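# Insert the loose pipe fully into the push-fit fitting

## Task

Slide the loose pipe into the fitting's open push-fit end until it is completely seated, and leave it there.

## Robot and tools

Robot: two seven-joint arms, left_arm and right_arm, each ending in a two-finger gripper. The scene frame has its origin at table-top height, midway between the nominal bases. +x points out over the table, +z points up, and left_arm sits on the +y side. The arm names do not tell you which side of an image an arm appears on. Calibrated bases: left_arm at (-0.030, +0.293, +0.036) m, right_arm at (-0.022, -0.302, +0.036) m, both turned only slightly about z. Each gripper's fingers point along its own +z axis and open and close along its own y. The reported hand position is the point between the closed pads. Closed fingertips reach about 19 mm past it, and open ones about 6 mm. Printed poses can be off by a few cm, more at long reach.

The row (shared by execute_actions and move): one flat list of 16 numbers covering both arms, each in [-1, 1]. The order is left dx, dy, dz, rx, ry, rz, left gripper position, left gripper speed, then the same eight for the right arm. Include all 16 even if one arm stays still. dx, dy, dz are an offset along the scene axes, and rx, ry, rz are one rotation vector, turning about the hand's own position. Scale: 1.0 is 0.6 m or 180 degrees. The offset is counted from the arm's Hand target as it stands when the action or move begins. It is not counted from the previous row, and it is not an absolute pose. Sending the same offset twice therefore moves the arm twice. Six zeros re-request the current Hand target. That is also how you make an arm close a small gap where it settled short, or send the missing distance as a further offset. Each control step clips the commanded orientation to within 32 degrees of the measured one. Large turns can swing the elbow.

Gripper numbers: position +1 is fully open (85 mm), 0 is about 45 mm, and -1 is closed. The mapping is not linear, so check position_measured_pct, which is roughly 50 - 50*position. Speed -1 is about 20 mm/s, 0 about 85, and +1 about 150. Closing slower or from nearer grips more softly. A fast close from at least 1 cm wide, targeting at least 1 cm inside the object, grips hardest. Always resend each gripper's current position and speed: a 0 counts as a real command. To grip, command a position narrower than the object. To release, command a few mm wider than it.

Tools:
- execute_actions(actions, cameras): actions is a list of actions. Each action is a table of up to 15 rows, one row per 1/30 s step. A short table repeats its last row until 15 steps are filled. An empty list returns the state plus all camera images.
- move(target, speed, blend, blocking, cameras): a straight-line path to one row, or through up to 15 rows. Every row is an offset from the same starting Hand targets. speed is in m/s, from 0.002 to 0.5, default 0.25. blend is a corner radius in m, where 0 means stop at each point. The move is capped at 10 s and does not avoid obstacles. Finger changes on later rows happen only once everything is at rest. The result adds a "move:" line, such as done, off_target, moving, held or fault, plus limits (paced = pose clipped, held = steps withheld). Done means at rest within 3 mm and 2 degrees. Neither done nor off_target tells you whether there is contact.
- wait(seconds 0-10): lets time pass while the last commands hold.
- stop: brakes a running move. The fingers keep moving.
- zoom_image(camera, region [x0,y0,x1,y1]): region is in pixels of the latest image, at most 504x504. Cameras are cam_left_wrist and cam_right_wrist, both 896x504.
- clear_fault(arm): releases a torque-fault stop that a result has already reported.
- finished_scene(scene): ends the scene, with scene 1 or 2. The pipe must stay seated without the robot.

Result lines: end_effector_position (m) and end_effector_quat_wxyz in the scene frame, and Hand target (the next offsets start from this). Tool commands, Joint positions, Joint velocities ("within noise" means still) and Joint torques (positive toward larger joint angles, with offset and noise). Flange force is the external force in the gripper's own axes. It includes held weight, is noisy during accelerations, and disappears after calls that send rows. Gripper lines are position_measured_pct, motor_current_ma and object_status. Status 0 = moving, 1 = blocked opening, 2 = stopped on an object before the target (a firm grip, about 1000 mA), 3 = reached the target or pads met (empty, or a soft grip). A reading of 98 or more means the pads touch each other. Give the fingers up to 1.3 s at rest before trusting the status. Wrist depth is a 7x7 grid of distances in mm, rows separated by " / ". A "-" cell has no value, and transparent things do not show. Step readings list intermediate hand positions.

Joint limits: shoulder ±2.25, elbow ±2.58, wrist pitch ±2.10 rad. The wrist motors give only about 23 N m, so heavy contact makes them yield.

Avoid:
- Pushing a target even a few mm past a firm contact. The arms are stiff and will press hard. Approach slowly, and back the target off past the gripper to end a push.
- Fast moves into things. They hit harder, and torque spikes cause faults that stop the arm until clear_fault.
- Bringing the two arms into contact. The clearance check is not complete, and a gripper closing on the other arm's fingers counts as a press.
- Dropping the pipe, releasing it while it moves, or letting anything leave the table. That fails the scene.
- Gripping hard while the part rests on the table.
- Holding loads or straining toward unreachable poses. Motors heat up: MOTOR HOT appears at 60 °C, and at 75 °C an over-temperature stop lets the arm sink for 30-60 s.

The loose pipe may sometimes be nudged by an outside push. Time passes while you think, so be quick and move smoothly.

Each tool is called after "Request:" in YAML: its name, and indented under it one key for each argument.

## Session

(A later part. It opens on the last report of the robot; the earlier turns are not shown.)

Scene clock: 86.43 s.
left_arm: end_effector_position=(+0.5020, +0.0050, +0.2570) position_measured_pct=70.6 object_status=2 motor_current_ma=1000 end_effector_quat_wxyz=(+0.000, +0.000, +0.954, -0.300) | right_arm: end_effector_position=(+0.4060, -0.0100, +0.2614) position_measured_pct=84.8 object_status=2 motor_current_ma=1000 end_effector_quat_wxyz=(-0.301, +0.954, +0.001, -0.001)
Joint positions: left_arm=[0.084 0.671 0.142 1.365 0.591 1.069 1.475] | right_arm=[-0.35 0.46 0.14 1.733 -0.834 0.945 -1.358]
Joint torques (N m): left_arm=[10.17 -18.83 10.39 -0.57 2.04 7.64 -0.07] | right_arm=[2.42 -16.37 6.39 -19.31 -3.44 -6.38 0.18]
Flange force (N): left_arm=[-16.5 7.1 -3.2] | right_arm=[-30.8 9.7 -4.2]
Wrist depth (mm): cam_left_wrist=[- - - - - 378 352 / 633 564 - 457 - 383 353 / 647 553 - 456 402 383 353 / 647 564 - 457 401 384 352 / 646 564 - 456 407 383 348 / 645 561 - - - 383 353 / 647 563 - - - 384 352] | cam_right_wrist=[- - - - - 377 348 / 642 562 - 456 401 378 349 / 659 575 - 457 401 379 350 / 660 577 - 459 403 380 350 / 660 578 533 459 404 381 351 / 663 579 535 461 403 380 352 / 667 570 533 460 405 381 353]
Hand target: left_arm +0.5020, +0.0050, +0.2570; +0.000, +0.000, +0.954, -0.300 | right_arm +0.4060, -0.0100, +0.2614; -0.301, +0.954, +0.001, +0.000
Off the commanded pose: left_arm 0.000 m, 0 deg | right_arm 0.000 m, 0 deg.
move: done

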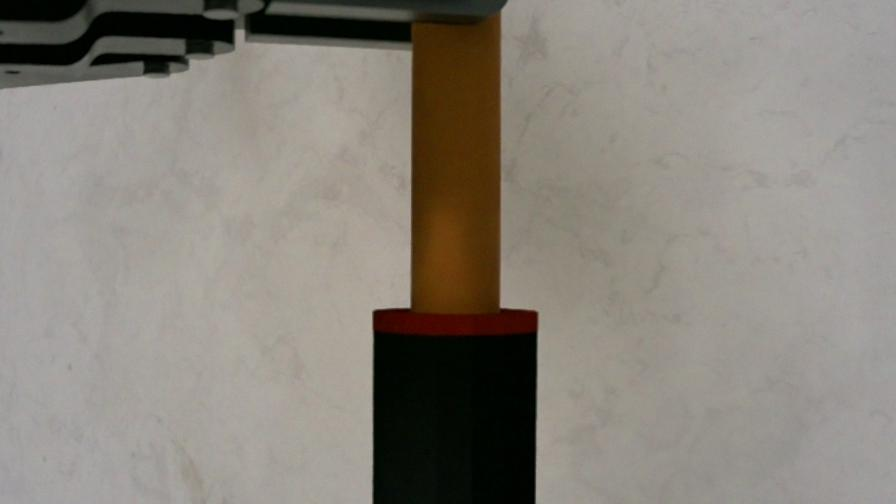

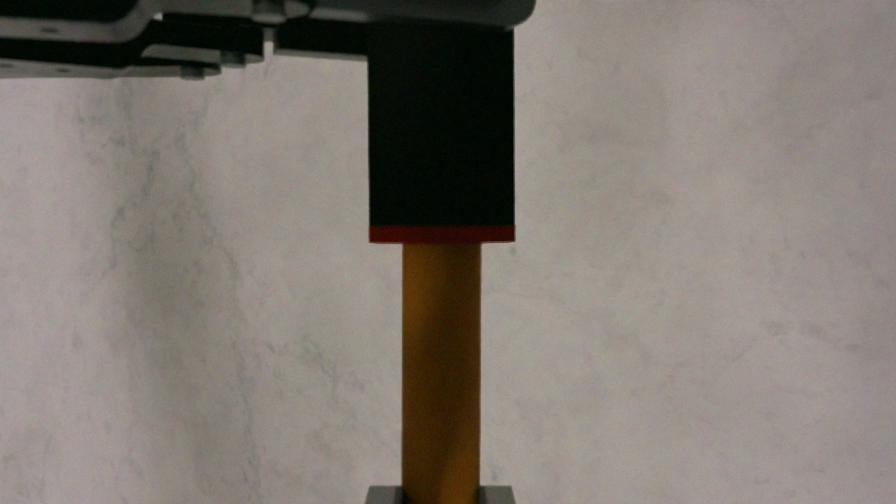

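Request:
move:
  target: [0.0, 0.0, 0.0, 0.0, 0.0, 0.0, -0.48, -1.0, 0.00333, 0.0, 0.0, 0.0, 0.0, 0.0, -0.76, -1.0]
  speed: 0.006

Request:
move:
  target: [0.0, 0.0, 0.0, 0.0, 0.0, 0.0, -0.48, -1.0, 0.00333, 0.0, 0.0, 0.0, 0.0, 0.0, -0.76, -1.0]
  speed: 0.006
  cameras: ["all"]

Scene clock: 87.30 s.
left_arm: end_effector_position=(+0.5021, +0.0051, +0.2570) position_measured_pct=70.6 object_status=2 motor_current_ma=1000 end_effector_quat_wxyz=(+0.000, +0.000, +0.954, -0.300) | right_arm: end_effector_position=(+0.4080, -0.0100, +0.2613) position_measured_pct=84.8 object_status=2 motor_current_ma=1000 end_effector_quat_wxyz=(-0.301, +0.954, +0.001, -0.001)
Joint positions: left_arm=[0.084 0.671 0.142 1.365 0.591 1.069 1.475] | right_arm=[-0.349 0.464 0.141 1.726 -0.833 0.948 -1.359]
Joint torques (N m): left_arm=[13.65 -18.36 13.27 4.1 1.93 11.36 -0.03] | right_arm=[5.85 -16.71 9.81 -24.01 -4.03 -10.05 0.11]
Flange force (N): left_arm=[-28.4 7.5 -2.9] | right_arm=[-43.2 9.7 -4.7]
Wrist depth (mm): cam_left_wrist=[- - - - - 378 353 / 618 551 - 458 - 384 353 / 647 552 - 457 - 384 353 / 649 563 - 457 401 383 353 / 646 562 - 456 - 384 349 / 647 562 - - - 383 353 / 647 563 - - - 383 353] | cam_right_wrist=[- - - - - 376 348 / 644 560 - 456 400 378 349 / 660 575 - 458 401 378 349 / 660 577 - 458 402 379 350 / 664 579 530 459 403 380 350 / 667 579 531 460 405 380 351 / 668 569 534 460 406 381 350]
Hand target: left_arm +0.5020, +0.0050, +0.2570; +0.000, +0.000, +0.954, -0.300 | right_arm +0.4080, -0.0100, +0.2613; -0.301, +0.954, +0.001, -0.001
Off the commanded pose: left_arm 0.000 m, 0 deg | right_arm 0.000 m, 0 deg.
move: done

Scene clock: 88.00 s.
left_arm: end_effector_position=(+0.5021, +0.0051, +0.2570) position_measured_pct=70.6 object_status=2 motor_current_ma=1000 end_effector_quat_wxyz=(+0.000, +0.000, +0.954, -0.300) | right_arm: end_effector_position=(+0.4100, -0.0100, +0.2614) position_measured_pct=84.8 object_status=2 motor_current_ma=1000 end_effector_quat_wxyz=(-0.301, +0.954, +0.001, -0.001)
Joint positions: left_arm=[0.084 0.671 0.142 1.365 0.591 1.069 1.475] | right_arm=[-0.347 0.468 0.141 1.72 -0.832 0.951 -1.36]
Joint torques (N m): left_arm=[17.25 -17.95 16.34 8.84 1.89 15.28 0.06] | right_arm=[9.41 -17.17 13.32 -28.43 -4.71 -13.79 0.08]
Flange force (N): left_arm=[-40.4 8.3 -2.2] | right_arm=[-54.4 9.0 -5.4]
Wrist depth (mm): cam_left_wrist=[- - - - - 378 353 / - 551 - 458 - 383 353 / 646 552 - 456 - 383 353 / 644 562 - 456 401 383 353 / 645 561 - 458 - 383 348 / 647 562 - - - 384 352 / 646 562 - - - 383 353] | cam_right_wrist=[- - - - - 377 347 / 643 564 - - 400 378 348 / 658 573 - 457 401 378 349 / 661 576 - 458 400 380 350 / 662 578 530 459 402 381 351 / 662 580 534 460 404 379 351 / 665 568 532 460 404 381 351]
Hand target: left_arm +0.5020, +0.0050, +0.2570; +0.000, +0.000, +0.954, -0.300 | right_arm +0.4100, -0.0100, +0.2614; -0.301, +0.954, +0.001, -0.001
Off the commanded pose: left_arm 0.000 m, 0 deg | right_arm 0.000 m, 0 deg.
move: done

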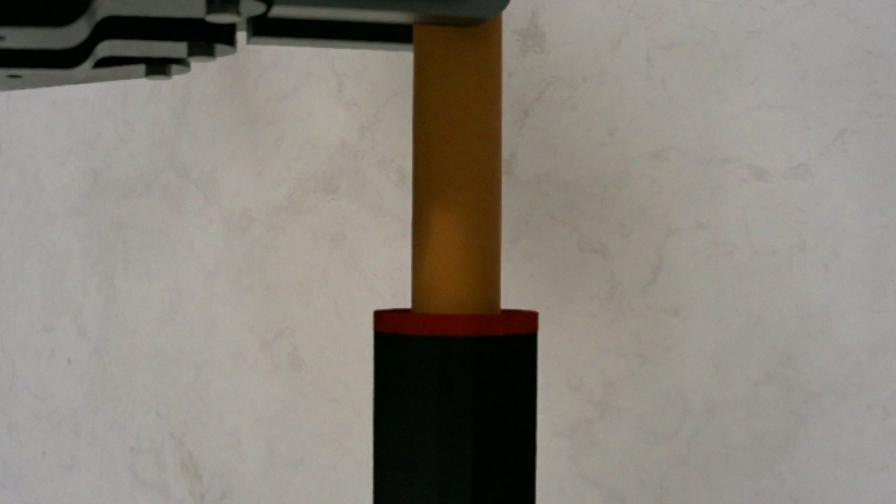

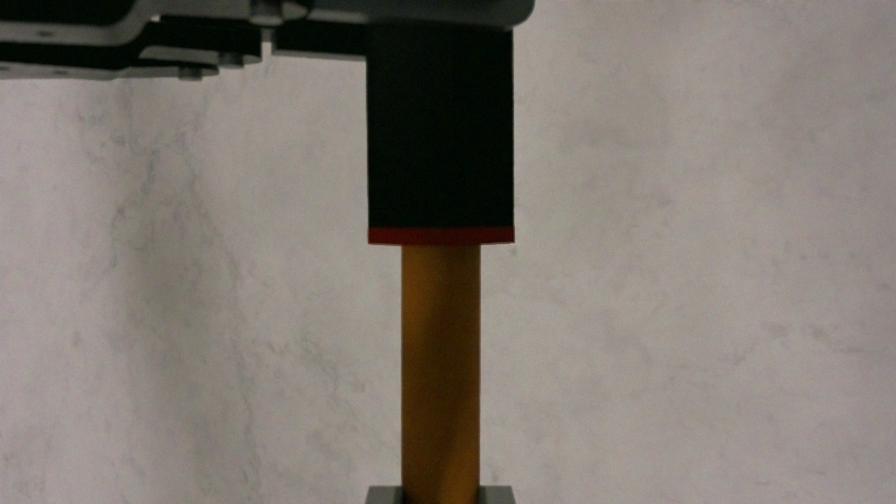

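Request:
zoom_image:
  camera: "cam_right_wrist"
  region: [350, 190, 550, 290]

Request:
move:
  target: [0.0, 0.0, 0.0, 0.0, 0.0, 0.0, -0.48, -1.0, 0.00167, 0.0, 0.0, 0.0, 0.0, 0.0, -0.76, -1.0]
  speed: 0.004
  cameras: ["all"]

Request:
zoom_image:
  camera: "cam_right_wrist"
  region: [350, 190, 550, 290]

Scaled by 2.520 from the camera's 896x504 image, which has a finer 1280x720 frame.

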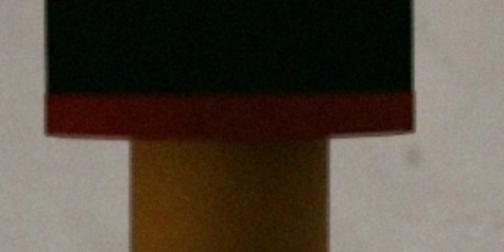

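Scene clock: 89.97 s.
left_arm: end_effector_position=(+0.5020, +0.0050, +0.2570) position_measured_pct=70.6 object_status=2 motor_current_ma=1000 end_effector_quat_wxyz=(+0.000, +0.000, +0.954, -0.300) | right_arm: end_effector_position=(+0.4110, -0.0100, +0.2614) position_measured_pct=84.8 object_status=2 motor_current_ma=1000 end_effector_quat_wxyz=(-0.301, +0.954, +0.001, -0.001)
Joint positions: left_arm=[0.084 0.671 0.142 1.365 0.591 1.069 1.475] | right_arm=[-0.347 0.469 0.142 1.716 -0.832 0.953 -1.36]
Joint torques (N m): left_arm=[19.23 -17.68 17.93 11.55 1.83 17.41 0.1] | right_arm=[11.24 -17.33 15.18 -31.14 -5.11 -15.89 0.01]
Flange force (N): left_arm=[-47.3 8.5 -2.0] | right_arm=[-61.5 9.3 -6.0]
Wrist depth (mm): cam_left_wrist=[- - - - - 377 353 / - 552 - 456 - 384 353 / 644 552 - 456 - 384 353 / 644 563 - 457 400 384 353 / 646 562 - 457 - 384 348 / 646 564 - - - 383 353 / 647 563 - - - 384 353] | cam_right_wrist=[- - - - - 378 348 / 658 561 - - 400 377 348 / 660 574 - 457 400 378 348 / 660 576 - 457 402 378 349 / 662 577 530 459 404 380 350 / 666 579 530 460 404 381 351 / 669 571 534 460 406 381 352]
Hand target: left_arm +0.5020, +0.0050, +0.2570; +0.000, +0.000, +0.954, -0.300 | right_arm +0.4110, -0.0100, +0.2614; -0.301, +0.954, +0.001, -0.001
Off the commanded pose: left_arm 0.000 m, 0 deg | right_arm 0.000 m, 0 deg.
move: done

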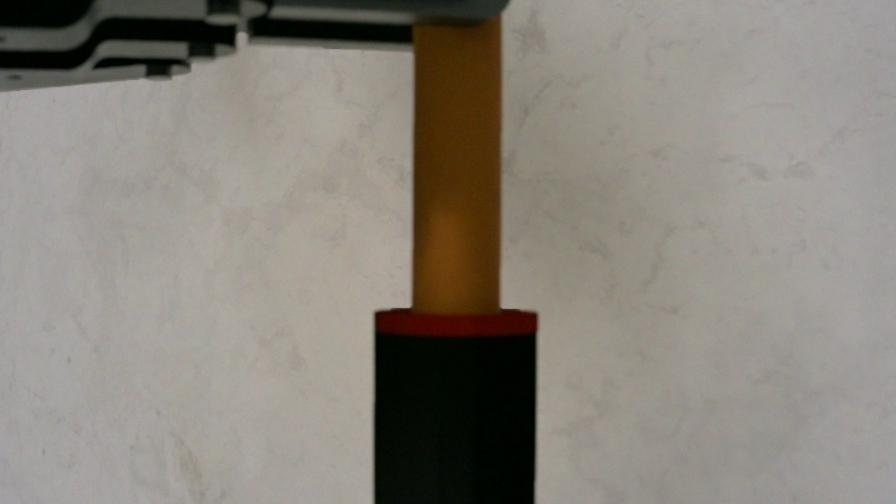

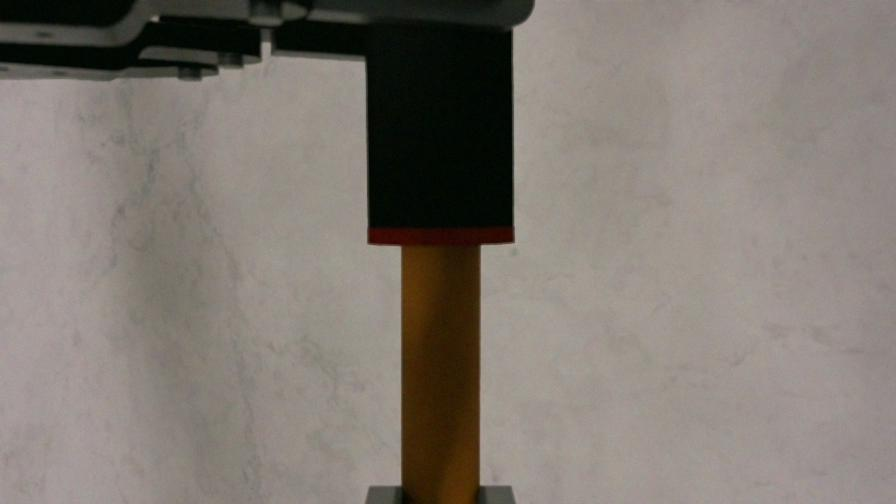

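Scaled by 2.520 from the camera's 896x504 image, which has a finer 1280x720 frame.

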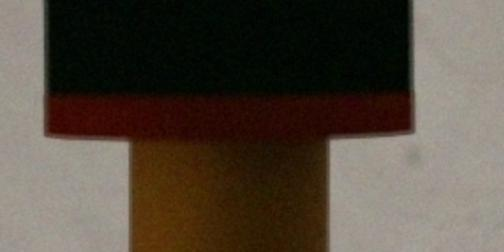

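Request:
move:
  target: [0.0, 0.0, 0.0, 0.0, 0.0, 0.0, -0.48, -1.0, -0.00833, 0.0, 0.0, 0.0, 0.0, 0.0, -0.76, -1.0]
  speed: 0.01

Request:
move:
  target: [0.0, 0.0, 0.0, 0.0, 0.0, 0.0, -0.48, -1.0, -0.005, 0.0, 0.0, 0.0, 0.0, 0.0, -0.76, -1.0]
  speed: 0.008
  cameras: ["all"]

Scene clock: 90.93 s.
left_arm: end_effector_position=(+0.5018, +0.0049, +0.2569) position_measured_pct=70.6 object_status=2 motor_current_ma=1000 end_effector_quat_wxyz=(+0.000, +0.000, +0.954, -0.300) | right_arm: end_effector_position=(+0.4061, -0.0100, +0.2614) position_measured_pct=84.8 object_status=2 motor_current_ma=1000 end_effector_quat_wxyz=(-0.301, +0.954, +0.001, +0.000)
Joint positions: left_arm=[0.084 0.671 0.142 1.365 0.591 1.069 1.475] | right_arm=[-0.35 0.46 0.14 1.733 -0.834 0.945 -1.358]
Joint torques (N m): left_arm=[10.1 -18.69 10.26 0 1.65 8.1 -0.18] | right_arm=[3.3 -16.47 7.27 -19.64 -3.31 -6.84 0.13]
Flange force (N): left_arm=[-17.5 6.3 -2.6] | right_arm=[-31.9 8.9 -3.4]
Wrist depth (mm): cam_left_wrist=[- - - - - 378 353 / 632 564 - 456 401 383 354 / 647 551 - 457 408 383 352 / 646 562 - 456 402 384 353 / 646 562 - 456 407 384 348 / 646 562 - - - 383 353 / 644 562 - - - 383 353] | cam_right_wrist=[- - - - - 377 347 / 642 563 - - 400 378 349 / 658 571 - - 401 378 350 / 664 578 - 458 404 380 351 / 665 576 532 459 403 381 349 / 662 581 533 459 404 381 351 / 668 567 534 460 405 381 351]
Hand target: left_arm +0.5020, +0.0050, +0.2570; +0.000, +0.000, +0.954, -0.300 | right_arm +0.4060, -0.0100, +0.2614; -0.301, +0.954, +0.001, -0.001
Off the commanded pose: left_arm 0.000 m, 0 deg | right_arm 0.000 m, 0 deg.
move: done

Scene clock: 91.63 s.
left_arm: end_effector_position=(+0.5019, +0.0050, +0.2569) position_measured_pct=70.6 object_status=2 motor_current_ma=1000 end_effector_quat_wxyz=(+0.000, +0.000, +0.954, -0.300) | right_arm: end_effector_position=(+0.4031, -0.0100, +0.2614) position_measured_pct=84.8 object_status=2 motor_current_ma=1000 end_effector_quat_wxyz=(-0.301, +0.954, +0.001, +0.000)
Joint positions: left_arm=[0.084 0.671 0.142 1.365 0.591 1.069 1.475] | right_arm=[-0.351 0.454 0.139 1.742 -0.835 0.94 -1.357]
Joint torques (N m): left_arm=[3.91 -19.54 5.02 -7.59 1.64 1.79 -0.32] | right_arm=[-2.09 -15.49 2.02 -12.09 -2.11 -0.97 0.27]
Flange force (N): left_arm=[1.4 4.5 -3.1] | right_arm=[-13.2 8.7 -2.6]
Wrist depth (mm): cam_left_wrist=[- - - - - 379 352 / 631 565 - 457 408 384 353 / 647 552 - 456 407 383 353 / 646 563 - 456 402 383 353 / 645 564 - 456 407 383 349 / 646 563 - - - 383 353 / 646 563 - - - 383 352] | cam_right_wrist=[- - - - - 378 348 / 644 560 - - 401 380 349 / 659 575 - - 402 379 350 / 658 576 - 460 403 380 350 / 661 576 530 458 405 380 349 / 666 579 533 459 404 381 352 / 667 569 536 460 406 381 352]
Hand target: left_arm +0.5020, +0.0050, +0.2570; +0.000, +0.000, +0.954, -0.300 | right_arm +0.4030, -0.0100, +0.2614; -0.301, +0.954, +0.001, -0.001
Off the commanded pose: left_arm 0.000 m, 0 deg | right_arm 0.000 m, 0 deg.
move: done

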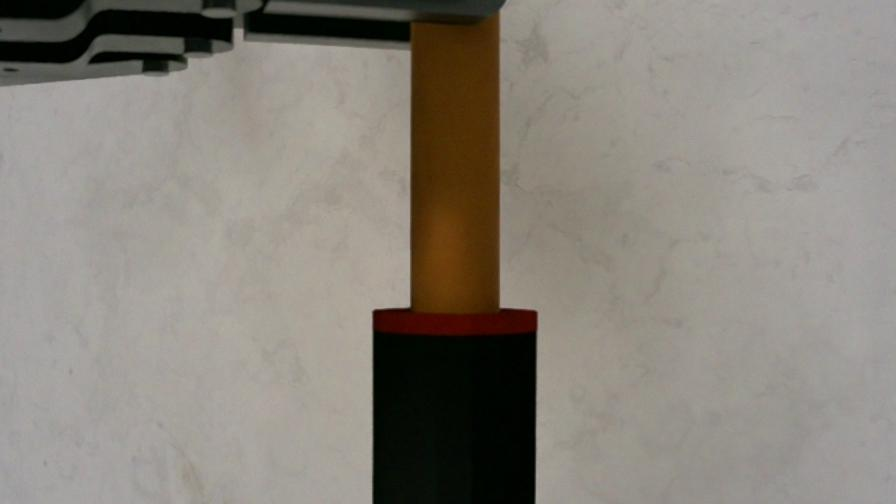

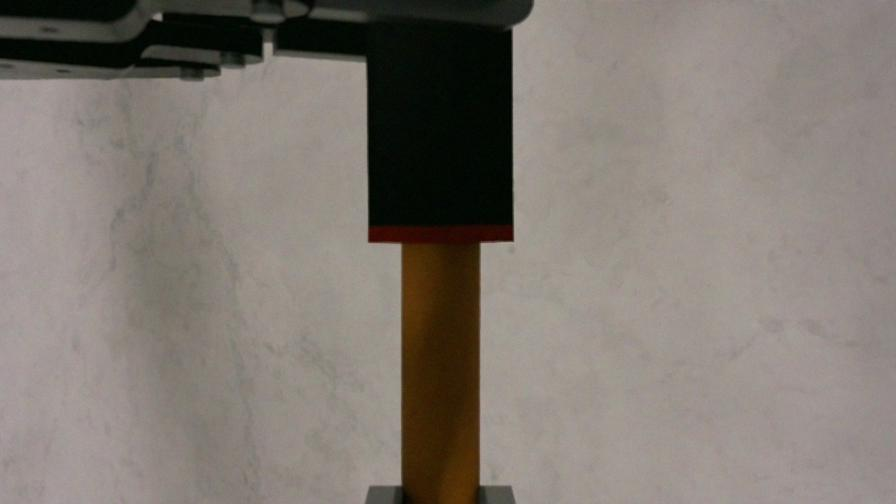

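Request:
move:
  target: [0.0, 0.0, 0.0, 0.0, 0.0, 0.0, -0.48, -1.0, -0.00217, -0.0003, 0.0, 0.0, 0.0, 0.0, -0.76, -1.0]
  speed: 0.008

Scene clock: 93.37 s.
left_arm: end_effector_position=(+0.5020, +0.0050, +0.2570) position_measured_pct=70.6 object_status=2 motor_current_ma=1000 end_effector_quat_wxyz=(+0.000, +0.000, +0.954, -0.300) | right_arm: end_effector_position=(+0.4017, -0.0102, +0.2614) position_measured_pct=84.8 object_status=2 motor_current_ma=1000 end_effector_quat_wxyz=(-0.301, +0.954, +0.001, -0.001)
Joint positions: left_arm=[0.084 0.671 0.142 1.365 0.591 1.069 1.475] | right_arm=[-0.352 0.451 0.138 1.747 -0.836 0.939 -1.356]
Joint torques (N m): left_arm=[1.7 -19.9 3.26 -9.25 1.29 0.46 -0.38] | right_arm=[-2.36 -15.09 1.8 -9.86 -1.43 0.27 0.06]
Flange force (N): left_arm=[5.5 3.0 -1.8] | right_arm=[-8.7 7.1 -1.2]
Wrist depth (mm): cam_left_wrist=[- - - - - 380 353 / 633 564 - 457 408 384 354 / 647 553 - 457 407 383 353 / 648 564 - 456 401 383 353 / 645 562 - 456 407 382 348 / 646 564 - - - 383 353 / 644 563 - - - 383 352] | cam_right_wrist=[- - - - - 378 348 / 643 565 - - 402 378 349 / 659 576 - - 401 379 350 / 662 576 - 459 403 380 350 / 662 578 532 460 404 380 350 / 666 578 532 461 405 381 351 / 663 569 533 461 404 382 352]
Hand target: left_arm +0.5020, +0.0050, +0.2570; +0.000, +0.000, +0.954, -0.300 | right_arm +0.4017, -0.0102, +0.2614; -0.301, +0.954, +0.001, -0.001
Off the commanded pose: left_arm 0.000 m, 0 deg | right_arm 0.000 m, 0 deg.
move: done

Request:
move:
  target: [0.0, 0.0, 0.0, 0.0, 0.0, 0.0, -0.48, -1.0, 0.0, 0.0, 0.0, 0.0, 0.0, 0.0, -0.2, -0.8]
  speed: 0.02
  cameras: ["all"]

Scene clock: 94.50 s.
left_arm: end_effector_position=(+0.5020, +0.0050, +0.2570) position_measured_pct=70.6 object_status=2 motor_current_ma=1000 end_effector_quat_wxyz=(+0.000, +0.000, +0.954, -0.300) | right_arm: end_effector_position=(+0.4017, -0.0102, +0.2614) position_measured_pct=60.2 object_status=0 motor_current_ma=0 end_effector_quat_wxyz=(-0.301, +0.954, +0.001, +0.000)
Joint positions: left_arm=[0.084 0.671 0.142 1.365 0.591 1.069 1.475] | right_arm=[-0.352 0.451 0.138 1.747 -0.836 0.939 -1.356]
Joint torques (N m): left_arm=[1.55 -20.06 3.12 -9.48 1.38 0.41 -0.27] | right_arm=[-2.37 -15.06 1.7 -9.67 -1.39 0.23 0.03]
Flange force (N): left_arm=[6.1 3.3 -1.4] | right_arm=[-8.1 6.9 -1.4]
Wrist depth (mm): cam_left_wrist=[- - 168 - - 378 354 / - 552 - 458 407 383 354 / 646 553 - 458 408 385 353 / 648 565 - 456 402 384 353 / 645 563 - 457 407 383 348 / 645 562 - - - 383 353 / 646 562 - - - 383 352] | cam_right_wrist=[- - - - - 378 350 / - 167 - - 403 380 350 / 662 576 - 464 402 380 350 / 661 577 - 464 402 381 351 / 661 577 - 460 408 381 351 / 662 574 530 459 408 382 352 / 662 564 533 459 411 381 351]
Hand target: left_arm +0.5020, +0.0050, +0.2570; +0.000, +0.000, +0.954, -0.300 | right_arm +0.4017, -0.0102, +0.2614; -0.301, +0.954, +0.001, +0.000
Off the commanded pose: left_arm 0.000 m, 0 deg | right_arm 0.000 m, 0 deg.
move: done

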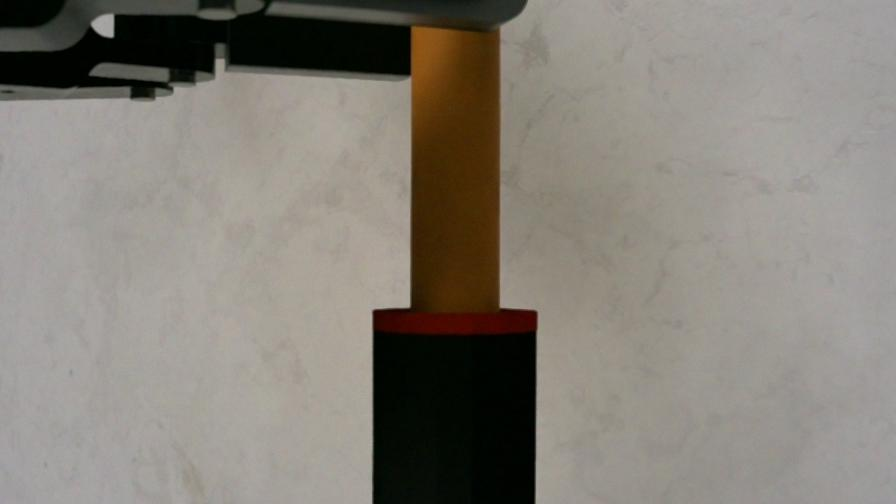

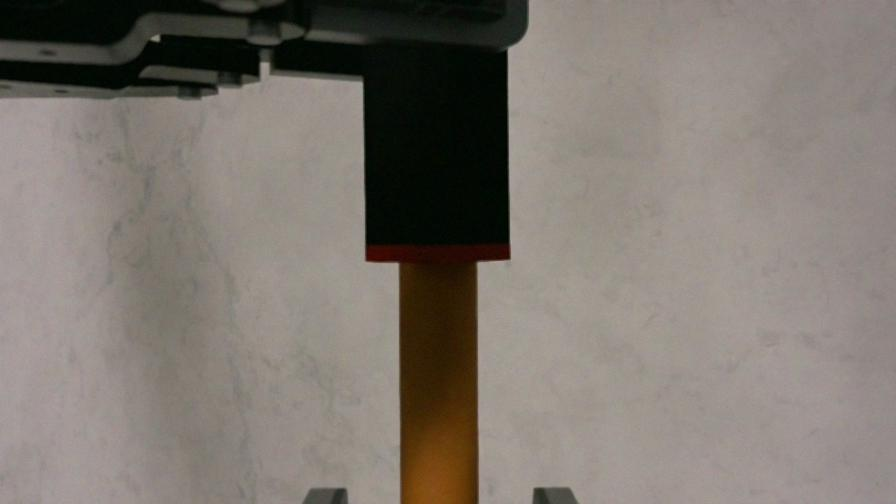

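Request:
move:
  target: [0.0, 0.0, 0.0, 0.0, 0.0, 0.0, -0.48, -1.0, 0.0, -0.0765, 0.1092, 0.0, 0.0, 0.0, -0.2, -0.8]
  speed: 0.06
  cameras: ["all"]

Scene clock: 96.47 s.
left_arm: end_effector_position=(+0.5020, +0.0050, +0.2570) position_measured_pct=70.6 object_status=2 motor_current_ma=1000 end_effector_quat_wxyz=(+0.000, +0.000, +0.954, -0.300) | right_arm: end_effector_position=(+0.4017, -0.0560, +0.3268) position_measured_pct=60.2 object_status=3 motor_current_ma=0 end_effector_quat_wxyz=(-0.301, +0.954, +0.001, -0.001)
Joint positions: left_arm=[0.084 0.671 0.142 1.365 0.591 1.069 1.475] | right_arm=[-0.292 0.353 0.191 1.666 -0.75 1.134 -1.417]
Joint torques (N m): left_arm=[1.51 -20.03 3.14 -9.55 1.42 0.42 -0.25] | right_arm=[-2.36 -13.88 1.85 -10.22 -1.55 0 0.11]
Flange force (N): left_arm=[6.5 3.4 -1.3] | right_arm=[-7.6 5.7 -0.7]
Wrist depth (mm): cam_left_wrist=[603 565 522 457 408 379 353 / 634 565 - 457 408 384 353 / 647 553 - 458 408 383 353 / 647 564 - 457 402 383 353 / 648 564 - 457 407 383 348 / 644 563 - - - 383 352 / 644 563 - - - 383 352] | cam_right_wrist=[- 166 186 226 484 449 408 / 190 195 206 220 475 449 415 / 752 655 607 229 485 443 414 / 749 670 607 233 476 449 414 / 769 674 608 238 485 449 414 / 773 676 606 238 486 451 414 / 768 674 609 239 486 451 415]
Hand target: left_arm +0.5020, +0.0050, +0.2570; +0.000, +0.000, +0.954, -0.300 | right_arm +0.4017, -0.0561, +0.3269; -0.301, +0.954, +0.001, -0.001
Off the commanded pose: left_arm 0.000 m, 0 deg | right_arm 0.000 m, 0 deg.
move: done

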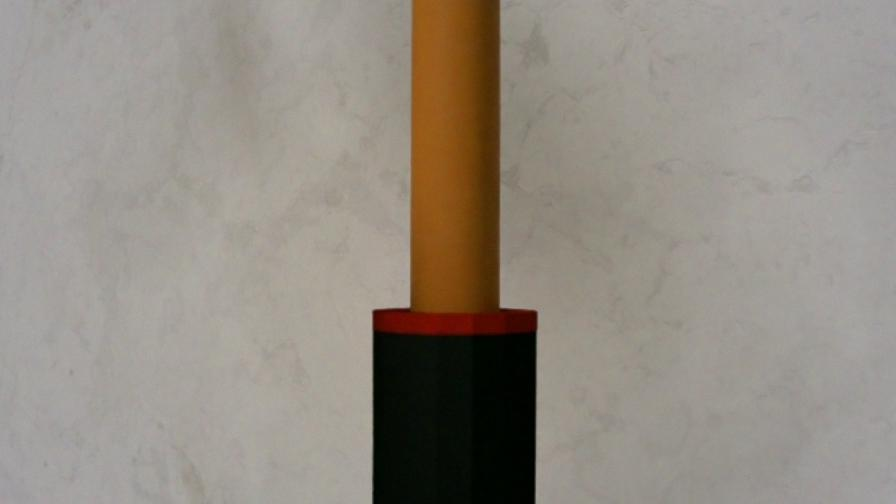

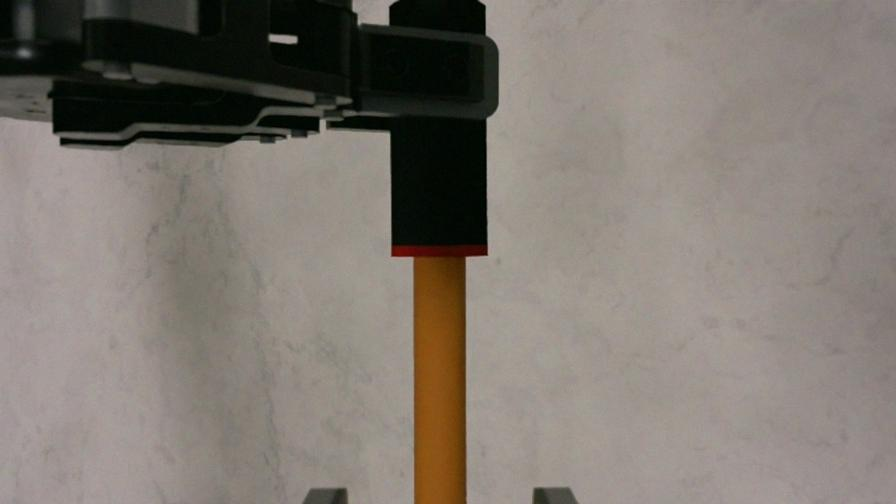

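Request:
move:
  target: [-0.0867, 0.3583, -0.2283, 0.1944, 0.0, 0.0, -0.48, -1.0, -0.0333, -0.3333, 0.0833, 0.0, 0.0, 0.0, -0.2, -0.8]
  speed: 0.1
  cameras: ["all"]

Scene clock: 100.63 s.
left_arm: end_effector_position=(+0.4500, +0.2200, +0.1200) position_measured_pct=70.6 object_status=2 motor_current_ma=1000 end_effector_quat_wxyz=(+0.000, +0.000, +1.000, +0.000) | right_arm: end_effector_position=(+0.3818, -0.2560, +0.3768) position_measured_pct=60.2 object_status=3 motor_current_ma=0 end_effector_quat_wxyz=(-0.301, +0.954, +0.001, -0.001)
Joint positions: left_arm=[0.22 0.672 -0.176 1.674 0.15 0.808 1.542] | right_arm=[0.075 0.307 0.336 1.575 -0.67 1.53 -1.109]
Joint torques (N m): left_arm=[1.45 -18.1 0.04 -7.47 -0.36 0.31 -0.33] | right_arm=[-2.48 -12.41 2.22 -9.84 -1.59 0.6 0.03]
Flange force (N): left_arm=[5.4 3.2 -0.2] | right_arm=[-8.7 2.8 2.3]
Wrist depth (mm): cam_left_wrist=[268 267 267 267 267 266 266 / 267 267 267 266 266 266 266 / 266 266 266 266 266 265 266 / 266 266 266 266 266 265 265 / 266 265 265 - 265 265 264 / 265 265 - - - 265 264 / 264 265 - - - 264 264] | cam_right_wrist=[849 753 670 597 543 496 457 / 849 744 670 599 543 498 458 / 856 744 671 602 544 495 452 / 557 745 674 602 547 496 460 / 853 751 681 603 546 494 460 / 858 746 676 606 540 500 461 / 867 752 678 596 549 503 461]
Hand target: left_arm +0.4500, +0.2200, +0.1200; +0.000, +0.000, +1.000, +0.000 | right_arm +0.3818, -0.2560, +0.3769; -0.301, +0.954, +0.001, -0.001
Off the commanded pose: left_arm 0.000 m, 0 deg | right_arm 0.000 m, 0 deg.
move: done

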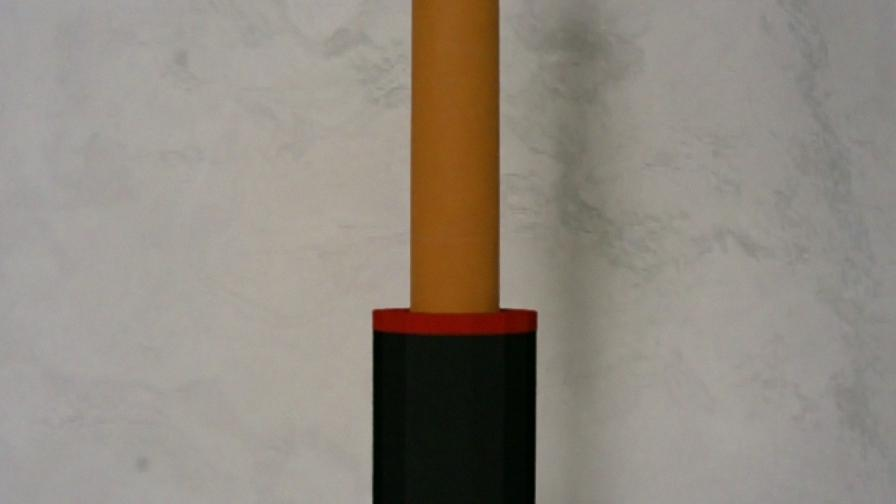

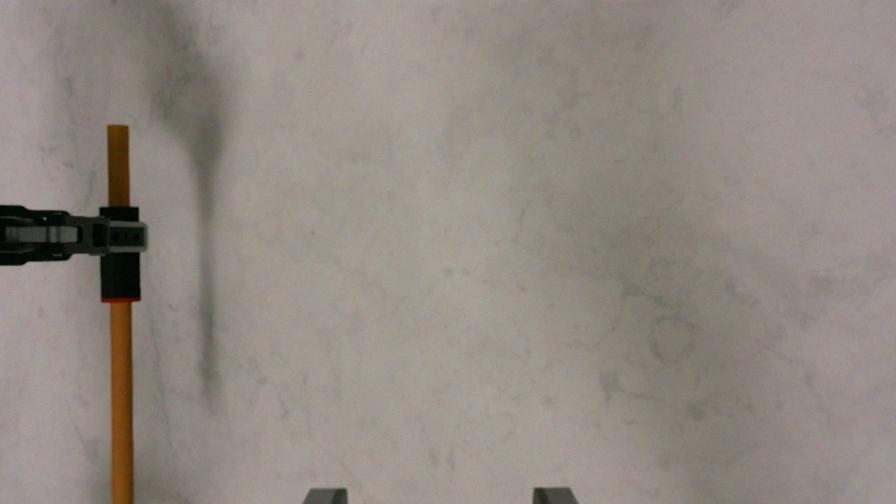

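Request:
move:
  target: [0.0, 0.0, -0.1467, 0.0, 0.0, 0.0, -0.48, -1.0, 0.0, 0.0, 0.0, 0.0, 0.0, 0.0, -0.2, -0.8]
  speed: 0.06
  cameras: ["all"]

Scene clock: 102.63 s.
left_arm: end_effector_position=(+0.4500, +0.2200, +0.0320) position_measured_pct=70.6 object_status=2 motor_current_ma=1000 end_effector_quat_wxyz=(+0.000, +0.000, +1.000, +0.000) | right_arm: end_effector_position=(+0.3817, -0.2560, +0.3769) position_measured_pct=60.2 object_status=3 motor_current_ma=0 end_effector_quat_wxyz=(-0.301, +0.954, +0.001, -0.001)
Joint positions: left_arm=[0.199 0.833 -0.144 1.72 0.187 0.602 1.511] | right_arm=[0.075 0.307 0.336 1.575 -0.67 1.53 -1.109]
Joint torques (N m): left_arm=[1.54 -19.25 0.11 -5.9 -0.36 0.21 -0.31] | right_arm=[-2.44 -12.42 2.17 -9.94 -1.58 0.62 0.08]
Flange force (N): left_arm=[4.3 3.3 -1.1] | right_arm=[-8.9 2.7 2.6]
Wrist depth (mm): cam_left_wrist=[178 178 179 - 179 179 179 / 178 178 178 - 178 178 179 / 178 178 178 - 178 178 178 / 177 178 178 - 178 178 178 / 177 177 177 - 178 178 178 / 177 177 177 - 177 177 177 / 176 177 177 - 177 177 177] | cam_right_wrist=[849 754 670 597 544 497 458 / 851 756 671 602 544 498 456 / 808 763 673 599 544 499 452 / 557 688 676 603 544 499 458 / 564 764 674 605 547 493 459 / 861 760 677 605 538 502 459 / 861 763 681 596 550 500 462]
Hand target: left_arm +0.4500, +0.2200, +0.0320; +0.000, +0.000, +1.000, +0.000 | right_arm +0.3817, -0.2560, +0.3769; -0.301, +0.954, +0.001, -0.001
Off the commanded pose: left_arm 0.000 m, 0 deg | right_arm 0.000 m, 0 deg.
move: done

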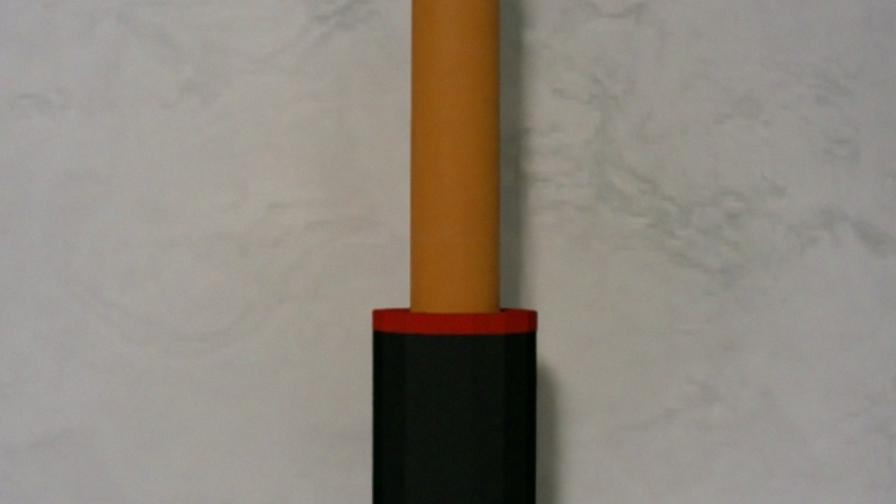

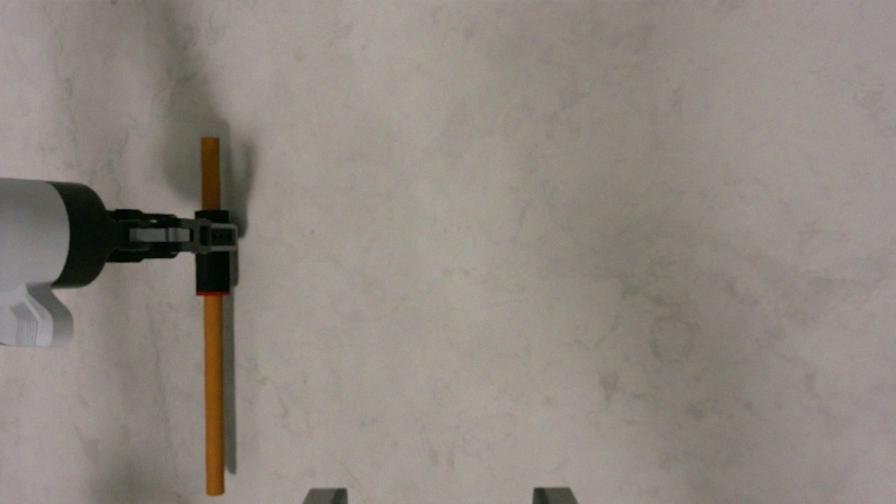

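Request:
move:
  target: [0.0, 0.0, -0.01083, 0.0, 0.0, 0.0, -0.48, -1.0, 0.0, 0.0, 0.0, 0.0, 0.0, 0.0, -0.2, -0.8]
  speed: 0.015

Request:
move:
  target: [0.0, 0.0, -0.00133, 0.0, 0.0, 0.0, -0.48, -1.0, 0.0, 0.0, 0.0, 0.0, 0.0, 0.0, -0.2, -0.8]
  speed: 0.005
  cameras: ["all"]

Scene clock: 103.80 s.
left_arm: end_effector_position=(+0.4500, +0.2200, +0.0255) position_measured_pct=70.6 object_status=2 motor_current_ma=1000 end_effector_quat_wxyz=(+0.000, +0.000, +1.000, +0.000) | right_arm: end_effector_position=(+0.3817, -0.2560, +0.3769) position_measured_pct=60.2 object_status=3 motor_current_ma=0 end_effector_quat_wxyz=(-0.301, +0.954, +0.001, -0.001)
Joint positions: left_arm=[0.197 0.845 -0.141 1.721 0.189 0.588 1.509] | right_arm=[0.075 0.307 0.336 1.575 -0.67 1.53 -1.109]
Joint torques (N m): left_arm=[1.47 -19.37 0.16 -5.73 -0.34 0.32 -0.32] | right_arm=[-2.38 -12.5 2.18 -9.97 -1.62 0.67 0.05]
Flange force (N): left_arm=[4.3 3.1 -0.9] | right_arm=[-8.9 2.7 2.9]
Wrist depth (mm): cam_left_wrist=[172 172 172 - 172 172 172 / 172 172 172 - 172 172 172 / 171 171 171 - 172 172 172 / 171 171 171 - 171 171 172 / 171 171 171 - 171 171 171 / 170 170 170 - 171 171 171 / 170 170 170 - 170 171 171] | cam_right_wrist=[853 758 672 603 542 495 458 / 851 759 673 602 545 496 458 / 812 760 671 601 545 499 452 / 559 695 671 600 545 498 459 / 560 758 673 603 545 492 461 / 861 763 675 606 538 500 460 / 863 766 676 596 551 502 461]
Hand target: left_arm +0.4500, +0.2200, +0.0255; +0.000, +0.000, +1.000, +0.000 | right_arm +0.3817, -0.2560, +0.3769; -0.301, +0.954, +0.001, -0.001
Off the commanded pose: left_arm 0.000 m, 0 deg | right_arm 0.000 m, 0 deg.
move: done

Scene clock: 104.50 s.
left_arm: end_effector_position=(+0.4500, +0.2200, +0.0247) position_measured_pct=70.6 object_status=2 motor_current_ma=1000 end_effector_quat_wxyz=(+0.000, +0.000, +1.000, +0.000) | right_arm: end_effector_position=(+0.3817, -0.2560, +0.3769) position_measured_pct=60.2 object_status=3 motor_current_ma=0 end_effector_quat_wxyz=(-0.301, +0.954, +0.001, -0.001)
Joint positions: left_arm=[0.197 0.847 -0.141 1.721 0.19 0.586 1.509] | right_arm=[0.075 0.307 0.336 1.575 -0.67 1.53 -1.109]
Joint torques (N m): left_arm=[1.51 -19.23 0.17 -5.81 -0.34 0.31 -0.33] | right_arm=[-2.53 -12.48 2.2 -9.86 -1.57 0.62 0.11]
Flange force (N): left_arm=[4.8 3.2 -1.2] | right_arm=[-8.5 2.7 2.3]
Wrist depth (mm): cam_left_wrist=[171 171 171 - 171 171 172 / 171 171 171 - 171 171 171 / 170 170 170 - 171 171 171 / 170 170 170 - 170 171 171 / 170 170 170 - 170 170 170 / 169 169 170 - 170 170 170 / 169 169 169 - 170 170 170] | cam_right_wrist=[849 759 671 600 544 499 458 / 849 760 672 598 545 497 459 / 818 761 670 602 545 497 452 / 557 689 672 602 545 499 460 / 561 767 674 603 546 493 459 / 856 764 675 606 541 500 460 / 860 765 678 594 550 499 461]
Hand target: left_arm +0.4500, +0.2200, +0.0247; +0.000, +0.000, +1.000, +0.000 | right_arm +0.3817, -0.2560, +0.3769; -0.301, +0.954, +0.001, -0.001
Off the commanded pose: left_arm 0.000 m, 0 deg | right_arm 0.000 m, 0 deg.
move: done

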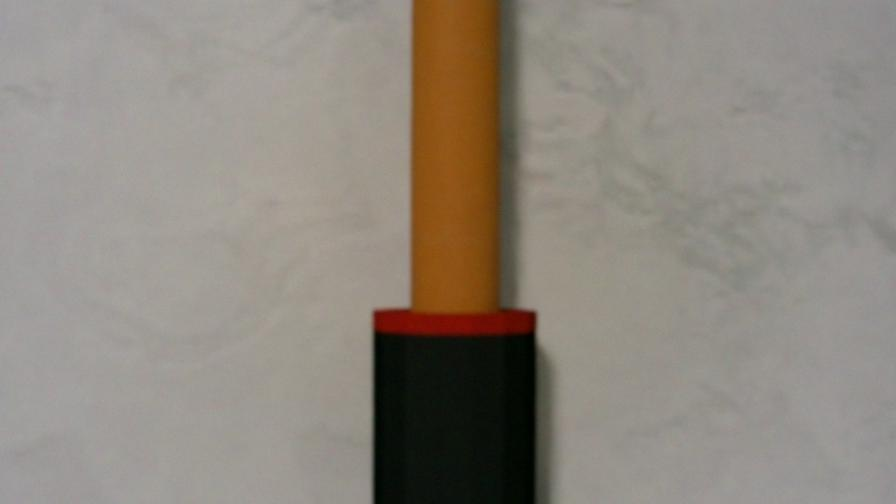

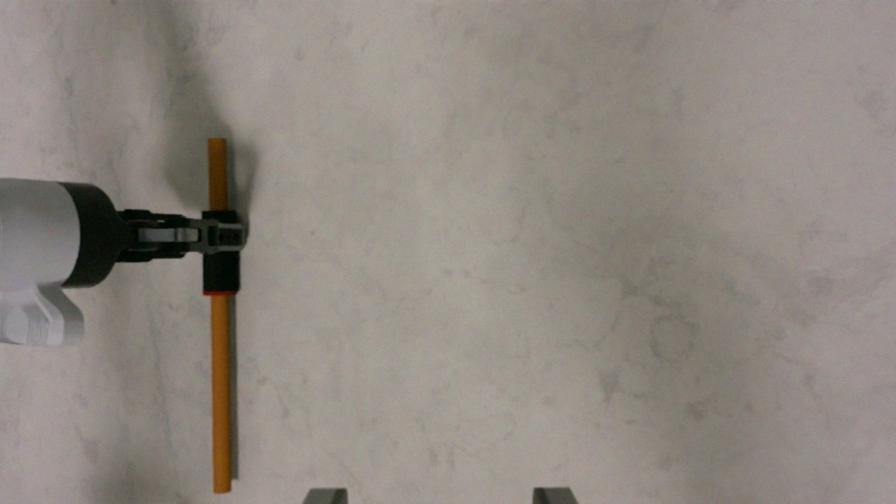

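Request:
move:
  target: [0.0, 0.0, -0.00083, 0.0, 0.0, 0.0, -0.48, -1.0, 0.0, 0.0, 0.0, 0.0, 0.0, 0.0, -0.2, -0.8]
  speed: 0.004

Request:
move:
  target: [0.0, 0.0, -0.00083, 0.0, 0.0, 0.0, -0.48, -1.0, 0.0, 0.0, 0.0, 0.0, 0.0, 0.0, -0.2, -0.8]
  speed: 0.004

Scene clock: 105.37 s.
left_arm: end_effector_position=(+0.4500, +0.2200, +0.0242) position_measured_pct=70.6 object_status=2 motor_current_ma=1000 end_effector_quat_wxyz=(+0.000, +0.000, +1.000, +0.000) | right_arm: end_effector_position=(+0.3817, -0.2560, +0.3769) position_measured_pct=60.2 object_status=3 motor_current_ma=0 end_effector_quat_wxyz=(-0.301, +0.954, +0.001, -0.001)
Joint positions: left_arm=[0.197 0.848 -0.141 1.721 0.19 0.585 1.509] | right_arm=[0.075 0.307 0.336 1.575 -0.67 1.53 -1.109]
Joint torques (N m): left_arm=[1.57 -15.87 0.37 -5.37 -0.28 -0.26 -0.34] | right_arm=[-2.4 -12.49 2.17 -10.03 -1.61 0.66 0.06]
Flange force (N): left_arm=[6.1 3.6 -9.3] | right_arm=[-9.1 2.8 3.0]
Wrist depth (mm): cam_left_wrist=[170 171 171 - 171 171 171 / 170 170 170 - 171 171 171 / 170 170 170 - 170 170 171 / 170 170 170 - 170 170 170 / 169 170 170 - 170 170 170 / 169 169 169 - 169 169 170 / 169 169 169 - 169 169 169] | cam_right_wrist=[850 763 669 602 543 496 456 / 849 756 672 601 544 497 458 / 810 758 672 603 544 499 453 / 558 691 670 602 547 499 459 / 563 766 674 602 547 494 461 / 861 765 674 606 539 500 461 / 858 764 674 597 547 500 462]
Hand target: left_arm +0.4500, +0.2200, +0.0242; +0.000, +0.000, +1.000, +0.000 | right_arm +0.3817, -0.2560, +0.3769; -0.301, +0.954, +0.001, -0.001
Off the commanded pose: left_arm 0.000 m, 0 deg | right_arm 0.000 m, 0 deg.
move: done

Scene clock: 106.07 s.
left_arm: end_effector_position=(+0.4500, +0.2200, +0.0237) position_measured_pct=70.6 object_status=2 motor_current_ma=1000 end_effector_quat_wxyz=(+0.000, +0.000, +1.000, +0.000) | right_arm: end_effector_position=(+0.3817, -0.2560, +0.3769) position_measured_pct=60.2 object_status=3 motor_current_ma=0 end_effector_quat_wxyz=(-0.301, +0.954, +0.001, -0.001)
Joint positions: left_arm=[0.197 0.849 -0.141 1.721 0.19 0.584 1.509] | right_arm=[0.075 0.307 0.336 1.575 -0.67 1.53 -1.109]
Joint torques (N m): left_arm=[1.6 -7.2 0.87 -4.29 -0.14 -1.55 -0.3] | right_arm=[-2.37 -12.49 2.19 -9.97 -1.53 0.69 0.02]
Flange force (N): left_arm=[10.3 4.4 -29.8] | right_arm=[-8.9 2.8 3.0]
Wrist depth (mm): cam_left_wrist=[170 171 171 - 171 171 171 / 170 170 170 - 171 171 171 / 170 170 170 - 170 171 171 / 170 170 170 - 170 170 170 / 169 169 169 - 170 170 170 / 169 169 169 - 170 169 170 / 169 169 169 - 169 169 169] | cam_right_wrist=[851 755 670 601 543 497 458 / 853 758 672 604 543 497 459 / 818 766 669 603 543 499 452 / 556 692 673 605 543 498 460 / 564 762 675 601 546 494 459 / 862 767 679 607 539 502 460 / 860 767 677 597 549 502 462]
Hand target: left_arm +0.4500, +0.2200, +0.0237; +0.000, +0.000, +1.000, +0.000 | right_arm +0.3817, -0.2560, +0.3769; -0.301, +0.954, +0.001, -0.001
Off the commanded pose: left_arm 0.000 m, 0 deg | right_arm 0.000 m, 0 deg.
move: done

Request:
move:
  target: [0.0, 0.0, 0.001, 0.0, 0.0, 0.0, -0.48, -1.0, 0.0, 0.0, 0.0, 0.0, 0.0, 0.0, -0.2, -0.8]
  speed: 0.004

Scene clock: 106.90 s.
left_arm: end_effector_position=(+0.4499, +0.2200, +0.0242) position_measured_pct=70.6 object_status=2 motor_current_ma=1000 end_effector_quat_wxyz=(+0.000, +0.000, +1.000, +0.000) | right_arm: end_effector_position=(+0.3817, -0.2560, +0.3769) position_measured_pct=60.2 object_status=3 motor_current_ma=0 end_effector_quat_wxyz=(-0.301, +0.954, +0.001, -0.001)
Joint positions: left_arm=[0.197 0.848 -0.141 1.721 0.19 0.585 1.509] | right_arm=[0.075 0.307 0.336 1.575 -0.67 1.53 -1.109]
Joint torques (N m): left_arm=[1.89 -13.44 0.87 -4.34 -0.18 -0.07 -0.33] | right_arm=[-2.52 -12.49 2.17 -10.02 -1.62 0.63 0.03]
Flange force (N): left_arm=[5.8 4.2 -14.1] | right_arm=[-9.1 3.0 2.7]
Wrist depth (mm): cam_left_wrist=[170 171 171 - 171 171 171 / 170 170 170 - 171 171 171 / 170 170 170 - 170 170 171 / 170 170 170 - 170 170 170 / 169 169 170 - 170 170 170 / 169 169 169 - 169 170 170 / 169 169 169 - 169 169 169] | cam_right_wrist=[853 758 669 599 543 497 457 / 850 764 670 602 546 497 459 / 815 759 672 601 546 498 453 / 558 694 670 603 548 498 459 / 560 765 673 603 544 492 460 / 863 768 678 605 540 501 459 / 860 767 678 596 548 500 461]
Hand target: left_arm +0.4500, +0.2200, +0.0243; +0.000, +0.000, +1.000, +0.000 | right_arm +0.3817, -0.2560, +0.3769; -0.301, +0.954, +0.001, -0.001
Off the commanded pose: left_arm 0.000 m, 0 deg | right_arm 0.000 m, 0 deg.
move: done

Request:
move:
  target: [0.0, 0.0, 0.0006, 0.0, 0.0, 0.0, -0.48, -1.0, 0.0, 0.0, 0.0, 0.0, 0.0, 0.0, -0.2, -0.8]
  speed: 0.004

Scene clock: 107.83 s.
left_arm: end_effector_position=(+0.4500, +0.2200, +0.0246) position_measured_pct=70.6 object_status=2 motor_current_ma=1000 end_effector_quat_wxyz=(+0.000, +0.000, +1.000, +0.000) | right_arm: end_effector_position=(+0.3817, -0.2560, +0.3769) position_measured_pct=60.2 object_status=3 motor_current_ma=0 end_effector_quat_wxyz=(-0.301, +0.954, +0.001, -0.001)
Joint positions: left_arm=[0.197 0.847 -0.141 1.721 0.19 0.586 1.509] | right_arm=[0.075 0.307 0.336 1.575 -0.67 1.53 -1.109]
Joint torques (N m): left_arm=[1.56 -19.21 0.14 -5.74 -0.34 0.29 -0.36] | right_arm=[-2.54 -12.5 2.15 -10 -1.61 0.62 0.07]
Flange force (N): left_arm=[4.5 3.3 -1.3] | right_arm=[-9.0 3.0 2.6]
Wrist depth (mm): cam_left_wrist=[171 171 171 - 171 171 171 / 170 170 170 - 171 171 171 / 170 170 170 - 171 170 171 / 170 170 170 - 170 170 170 / 169 170 170 - 170 170 170 / 169 169 169 - 170 170 170 / 169 169 169 - 169 169 169] | cam_right_wrist=[852 758 668 600 542 496 457 / 851 759 671 602 546 497 459 / 813 768 672 601 546 499 453 / 557 691 673 603 546 499 459 / 562 771 675 604 547 496 460 / 857 767 677 603 540 501 460 / 863 768 678 594 548 502 460]
Hand target: left_arm +0.4500, +0.2200, +0.0246; +0.000, +0.000, +1.000, +0.000 | right_arm +0.3817, -0.2560, +0.3769; -0.301, +0.954, +0.001, -0.001
Off the commanded pose: left_arm 0.000 m, 0 deg | right_arm 0.000 m, 0 deg.
move: done

Request:
move:
  target: [0.0, 0.0, 0.0, 0.0, 0.0, 0.0, -0.1, -1.0, 0.0, 0.0, 0.0, 0.0, 0.0, 0.0, -0.2, -0.8]
  speed: 0.01
  cameras: ["all"]

Scene clock: 108.97 s.
left_arm: end_effector_position=(+0.4500, +0.2200, +0.0247) position_measured_pct=55.0 object_status=0 motor_current_ma=0 end_effector_quat_wxyz=(+0.000, +0.000, +1.000, +0.000) | right_arm: end_effector_position=(+0.3817, -0.2560, +0.3769) position_measured_pct=60.2 object_status=3 motor_current_ma=0 end_effector_quat_wxyz=(-0.301, +0.954, +0.001, -0.001)
Joint positions: left_arm=[0.197 0.847 -0.141 1.721 0.19 0.586 1.509] | right_arm=[0.075 0.307 0.336 1.575 -0.67 1.53 -1.109]
Joint torques (N m): left_arm=[1.49 -18.72 0.15 -5.62 -0.38 0.26 -0.34] | right_arm=[-2.43 -12.52 2.03 -9.87 -1.6 0.67 0.07]
Flange force (N): left_arm=[4.6 3.2 -2.4] | right_arm=[-8.6 2.8 2.5]
Wrist depth (mm): cam_left_wrist=[171 171 171 - 171 171 171 / 170 171 171 - 171 171 171 / 170 170 170 - 171 171 171 / 170 170 170 - 170 170 171 / 170 170 170 - 170 170 170 / 169 169 169 - 170 170 170 / 169 169 169 - 169 170 169] | cam_right_wrist=[853 753 670 599 543 496 457 / 850 756 670 602 544 497 459 / 820 759 670 601 547 497 454 / 559 694 672 602 547 499 458 / 561 764 675 604 546 493 460 / 861 767 674 607 541 500 461 / 862 766 678 596 549 500 461]
Hand target: left_arm +0.4500, +0.2200, +0.0246; +0.000, +0.000, +1.000, +0.001 | right_arm +0.3817, -0.2560, +0.3769; -0.301, +0.954, +0.001, -0.001
Off the commanded pose: left_arm 0.000 m, 0 deg | right_arm 0.000 m, 0 deg.
move: done

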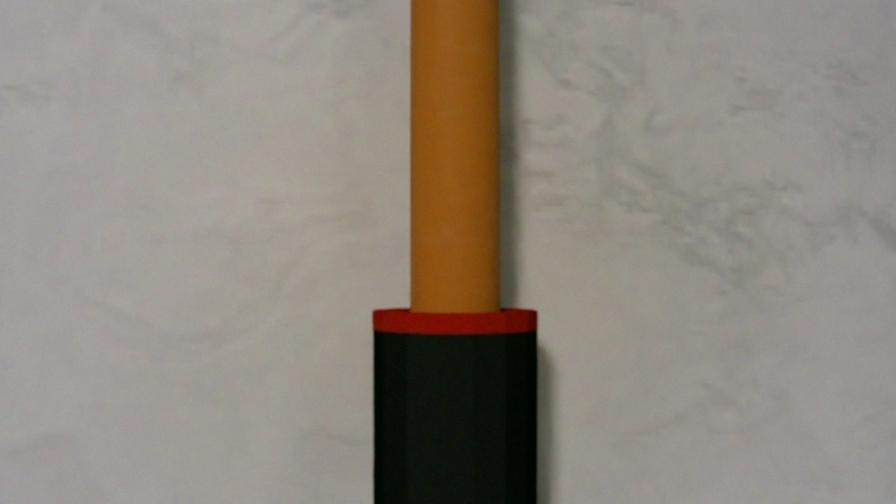

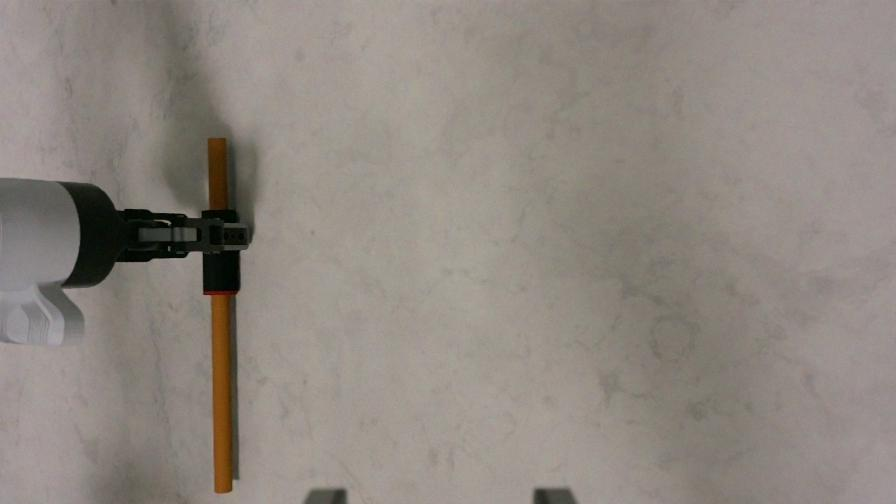

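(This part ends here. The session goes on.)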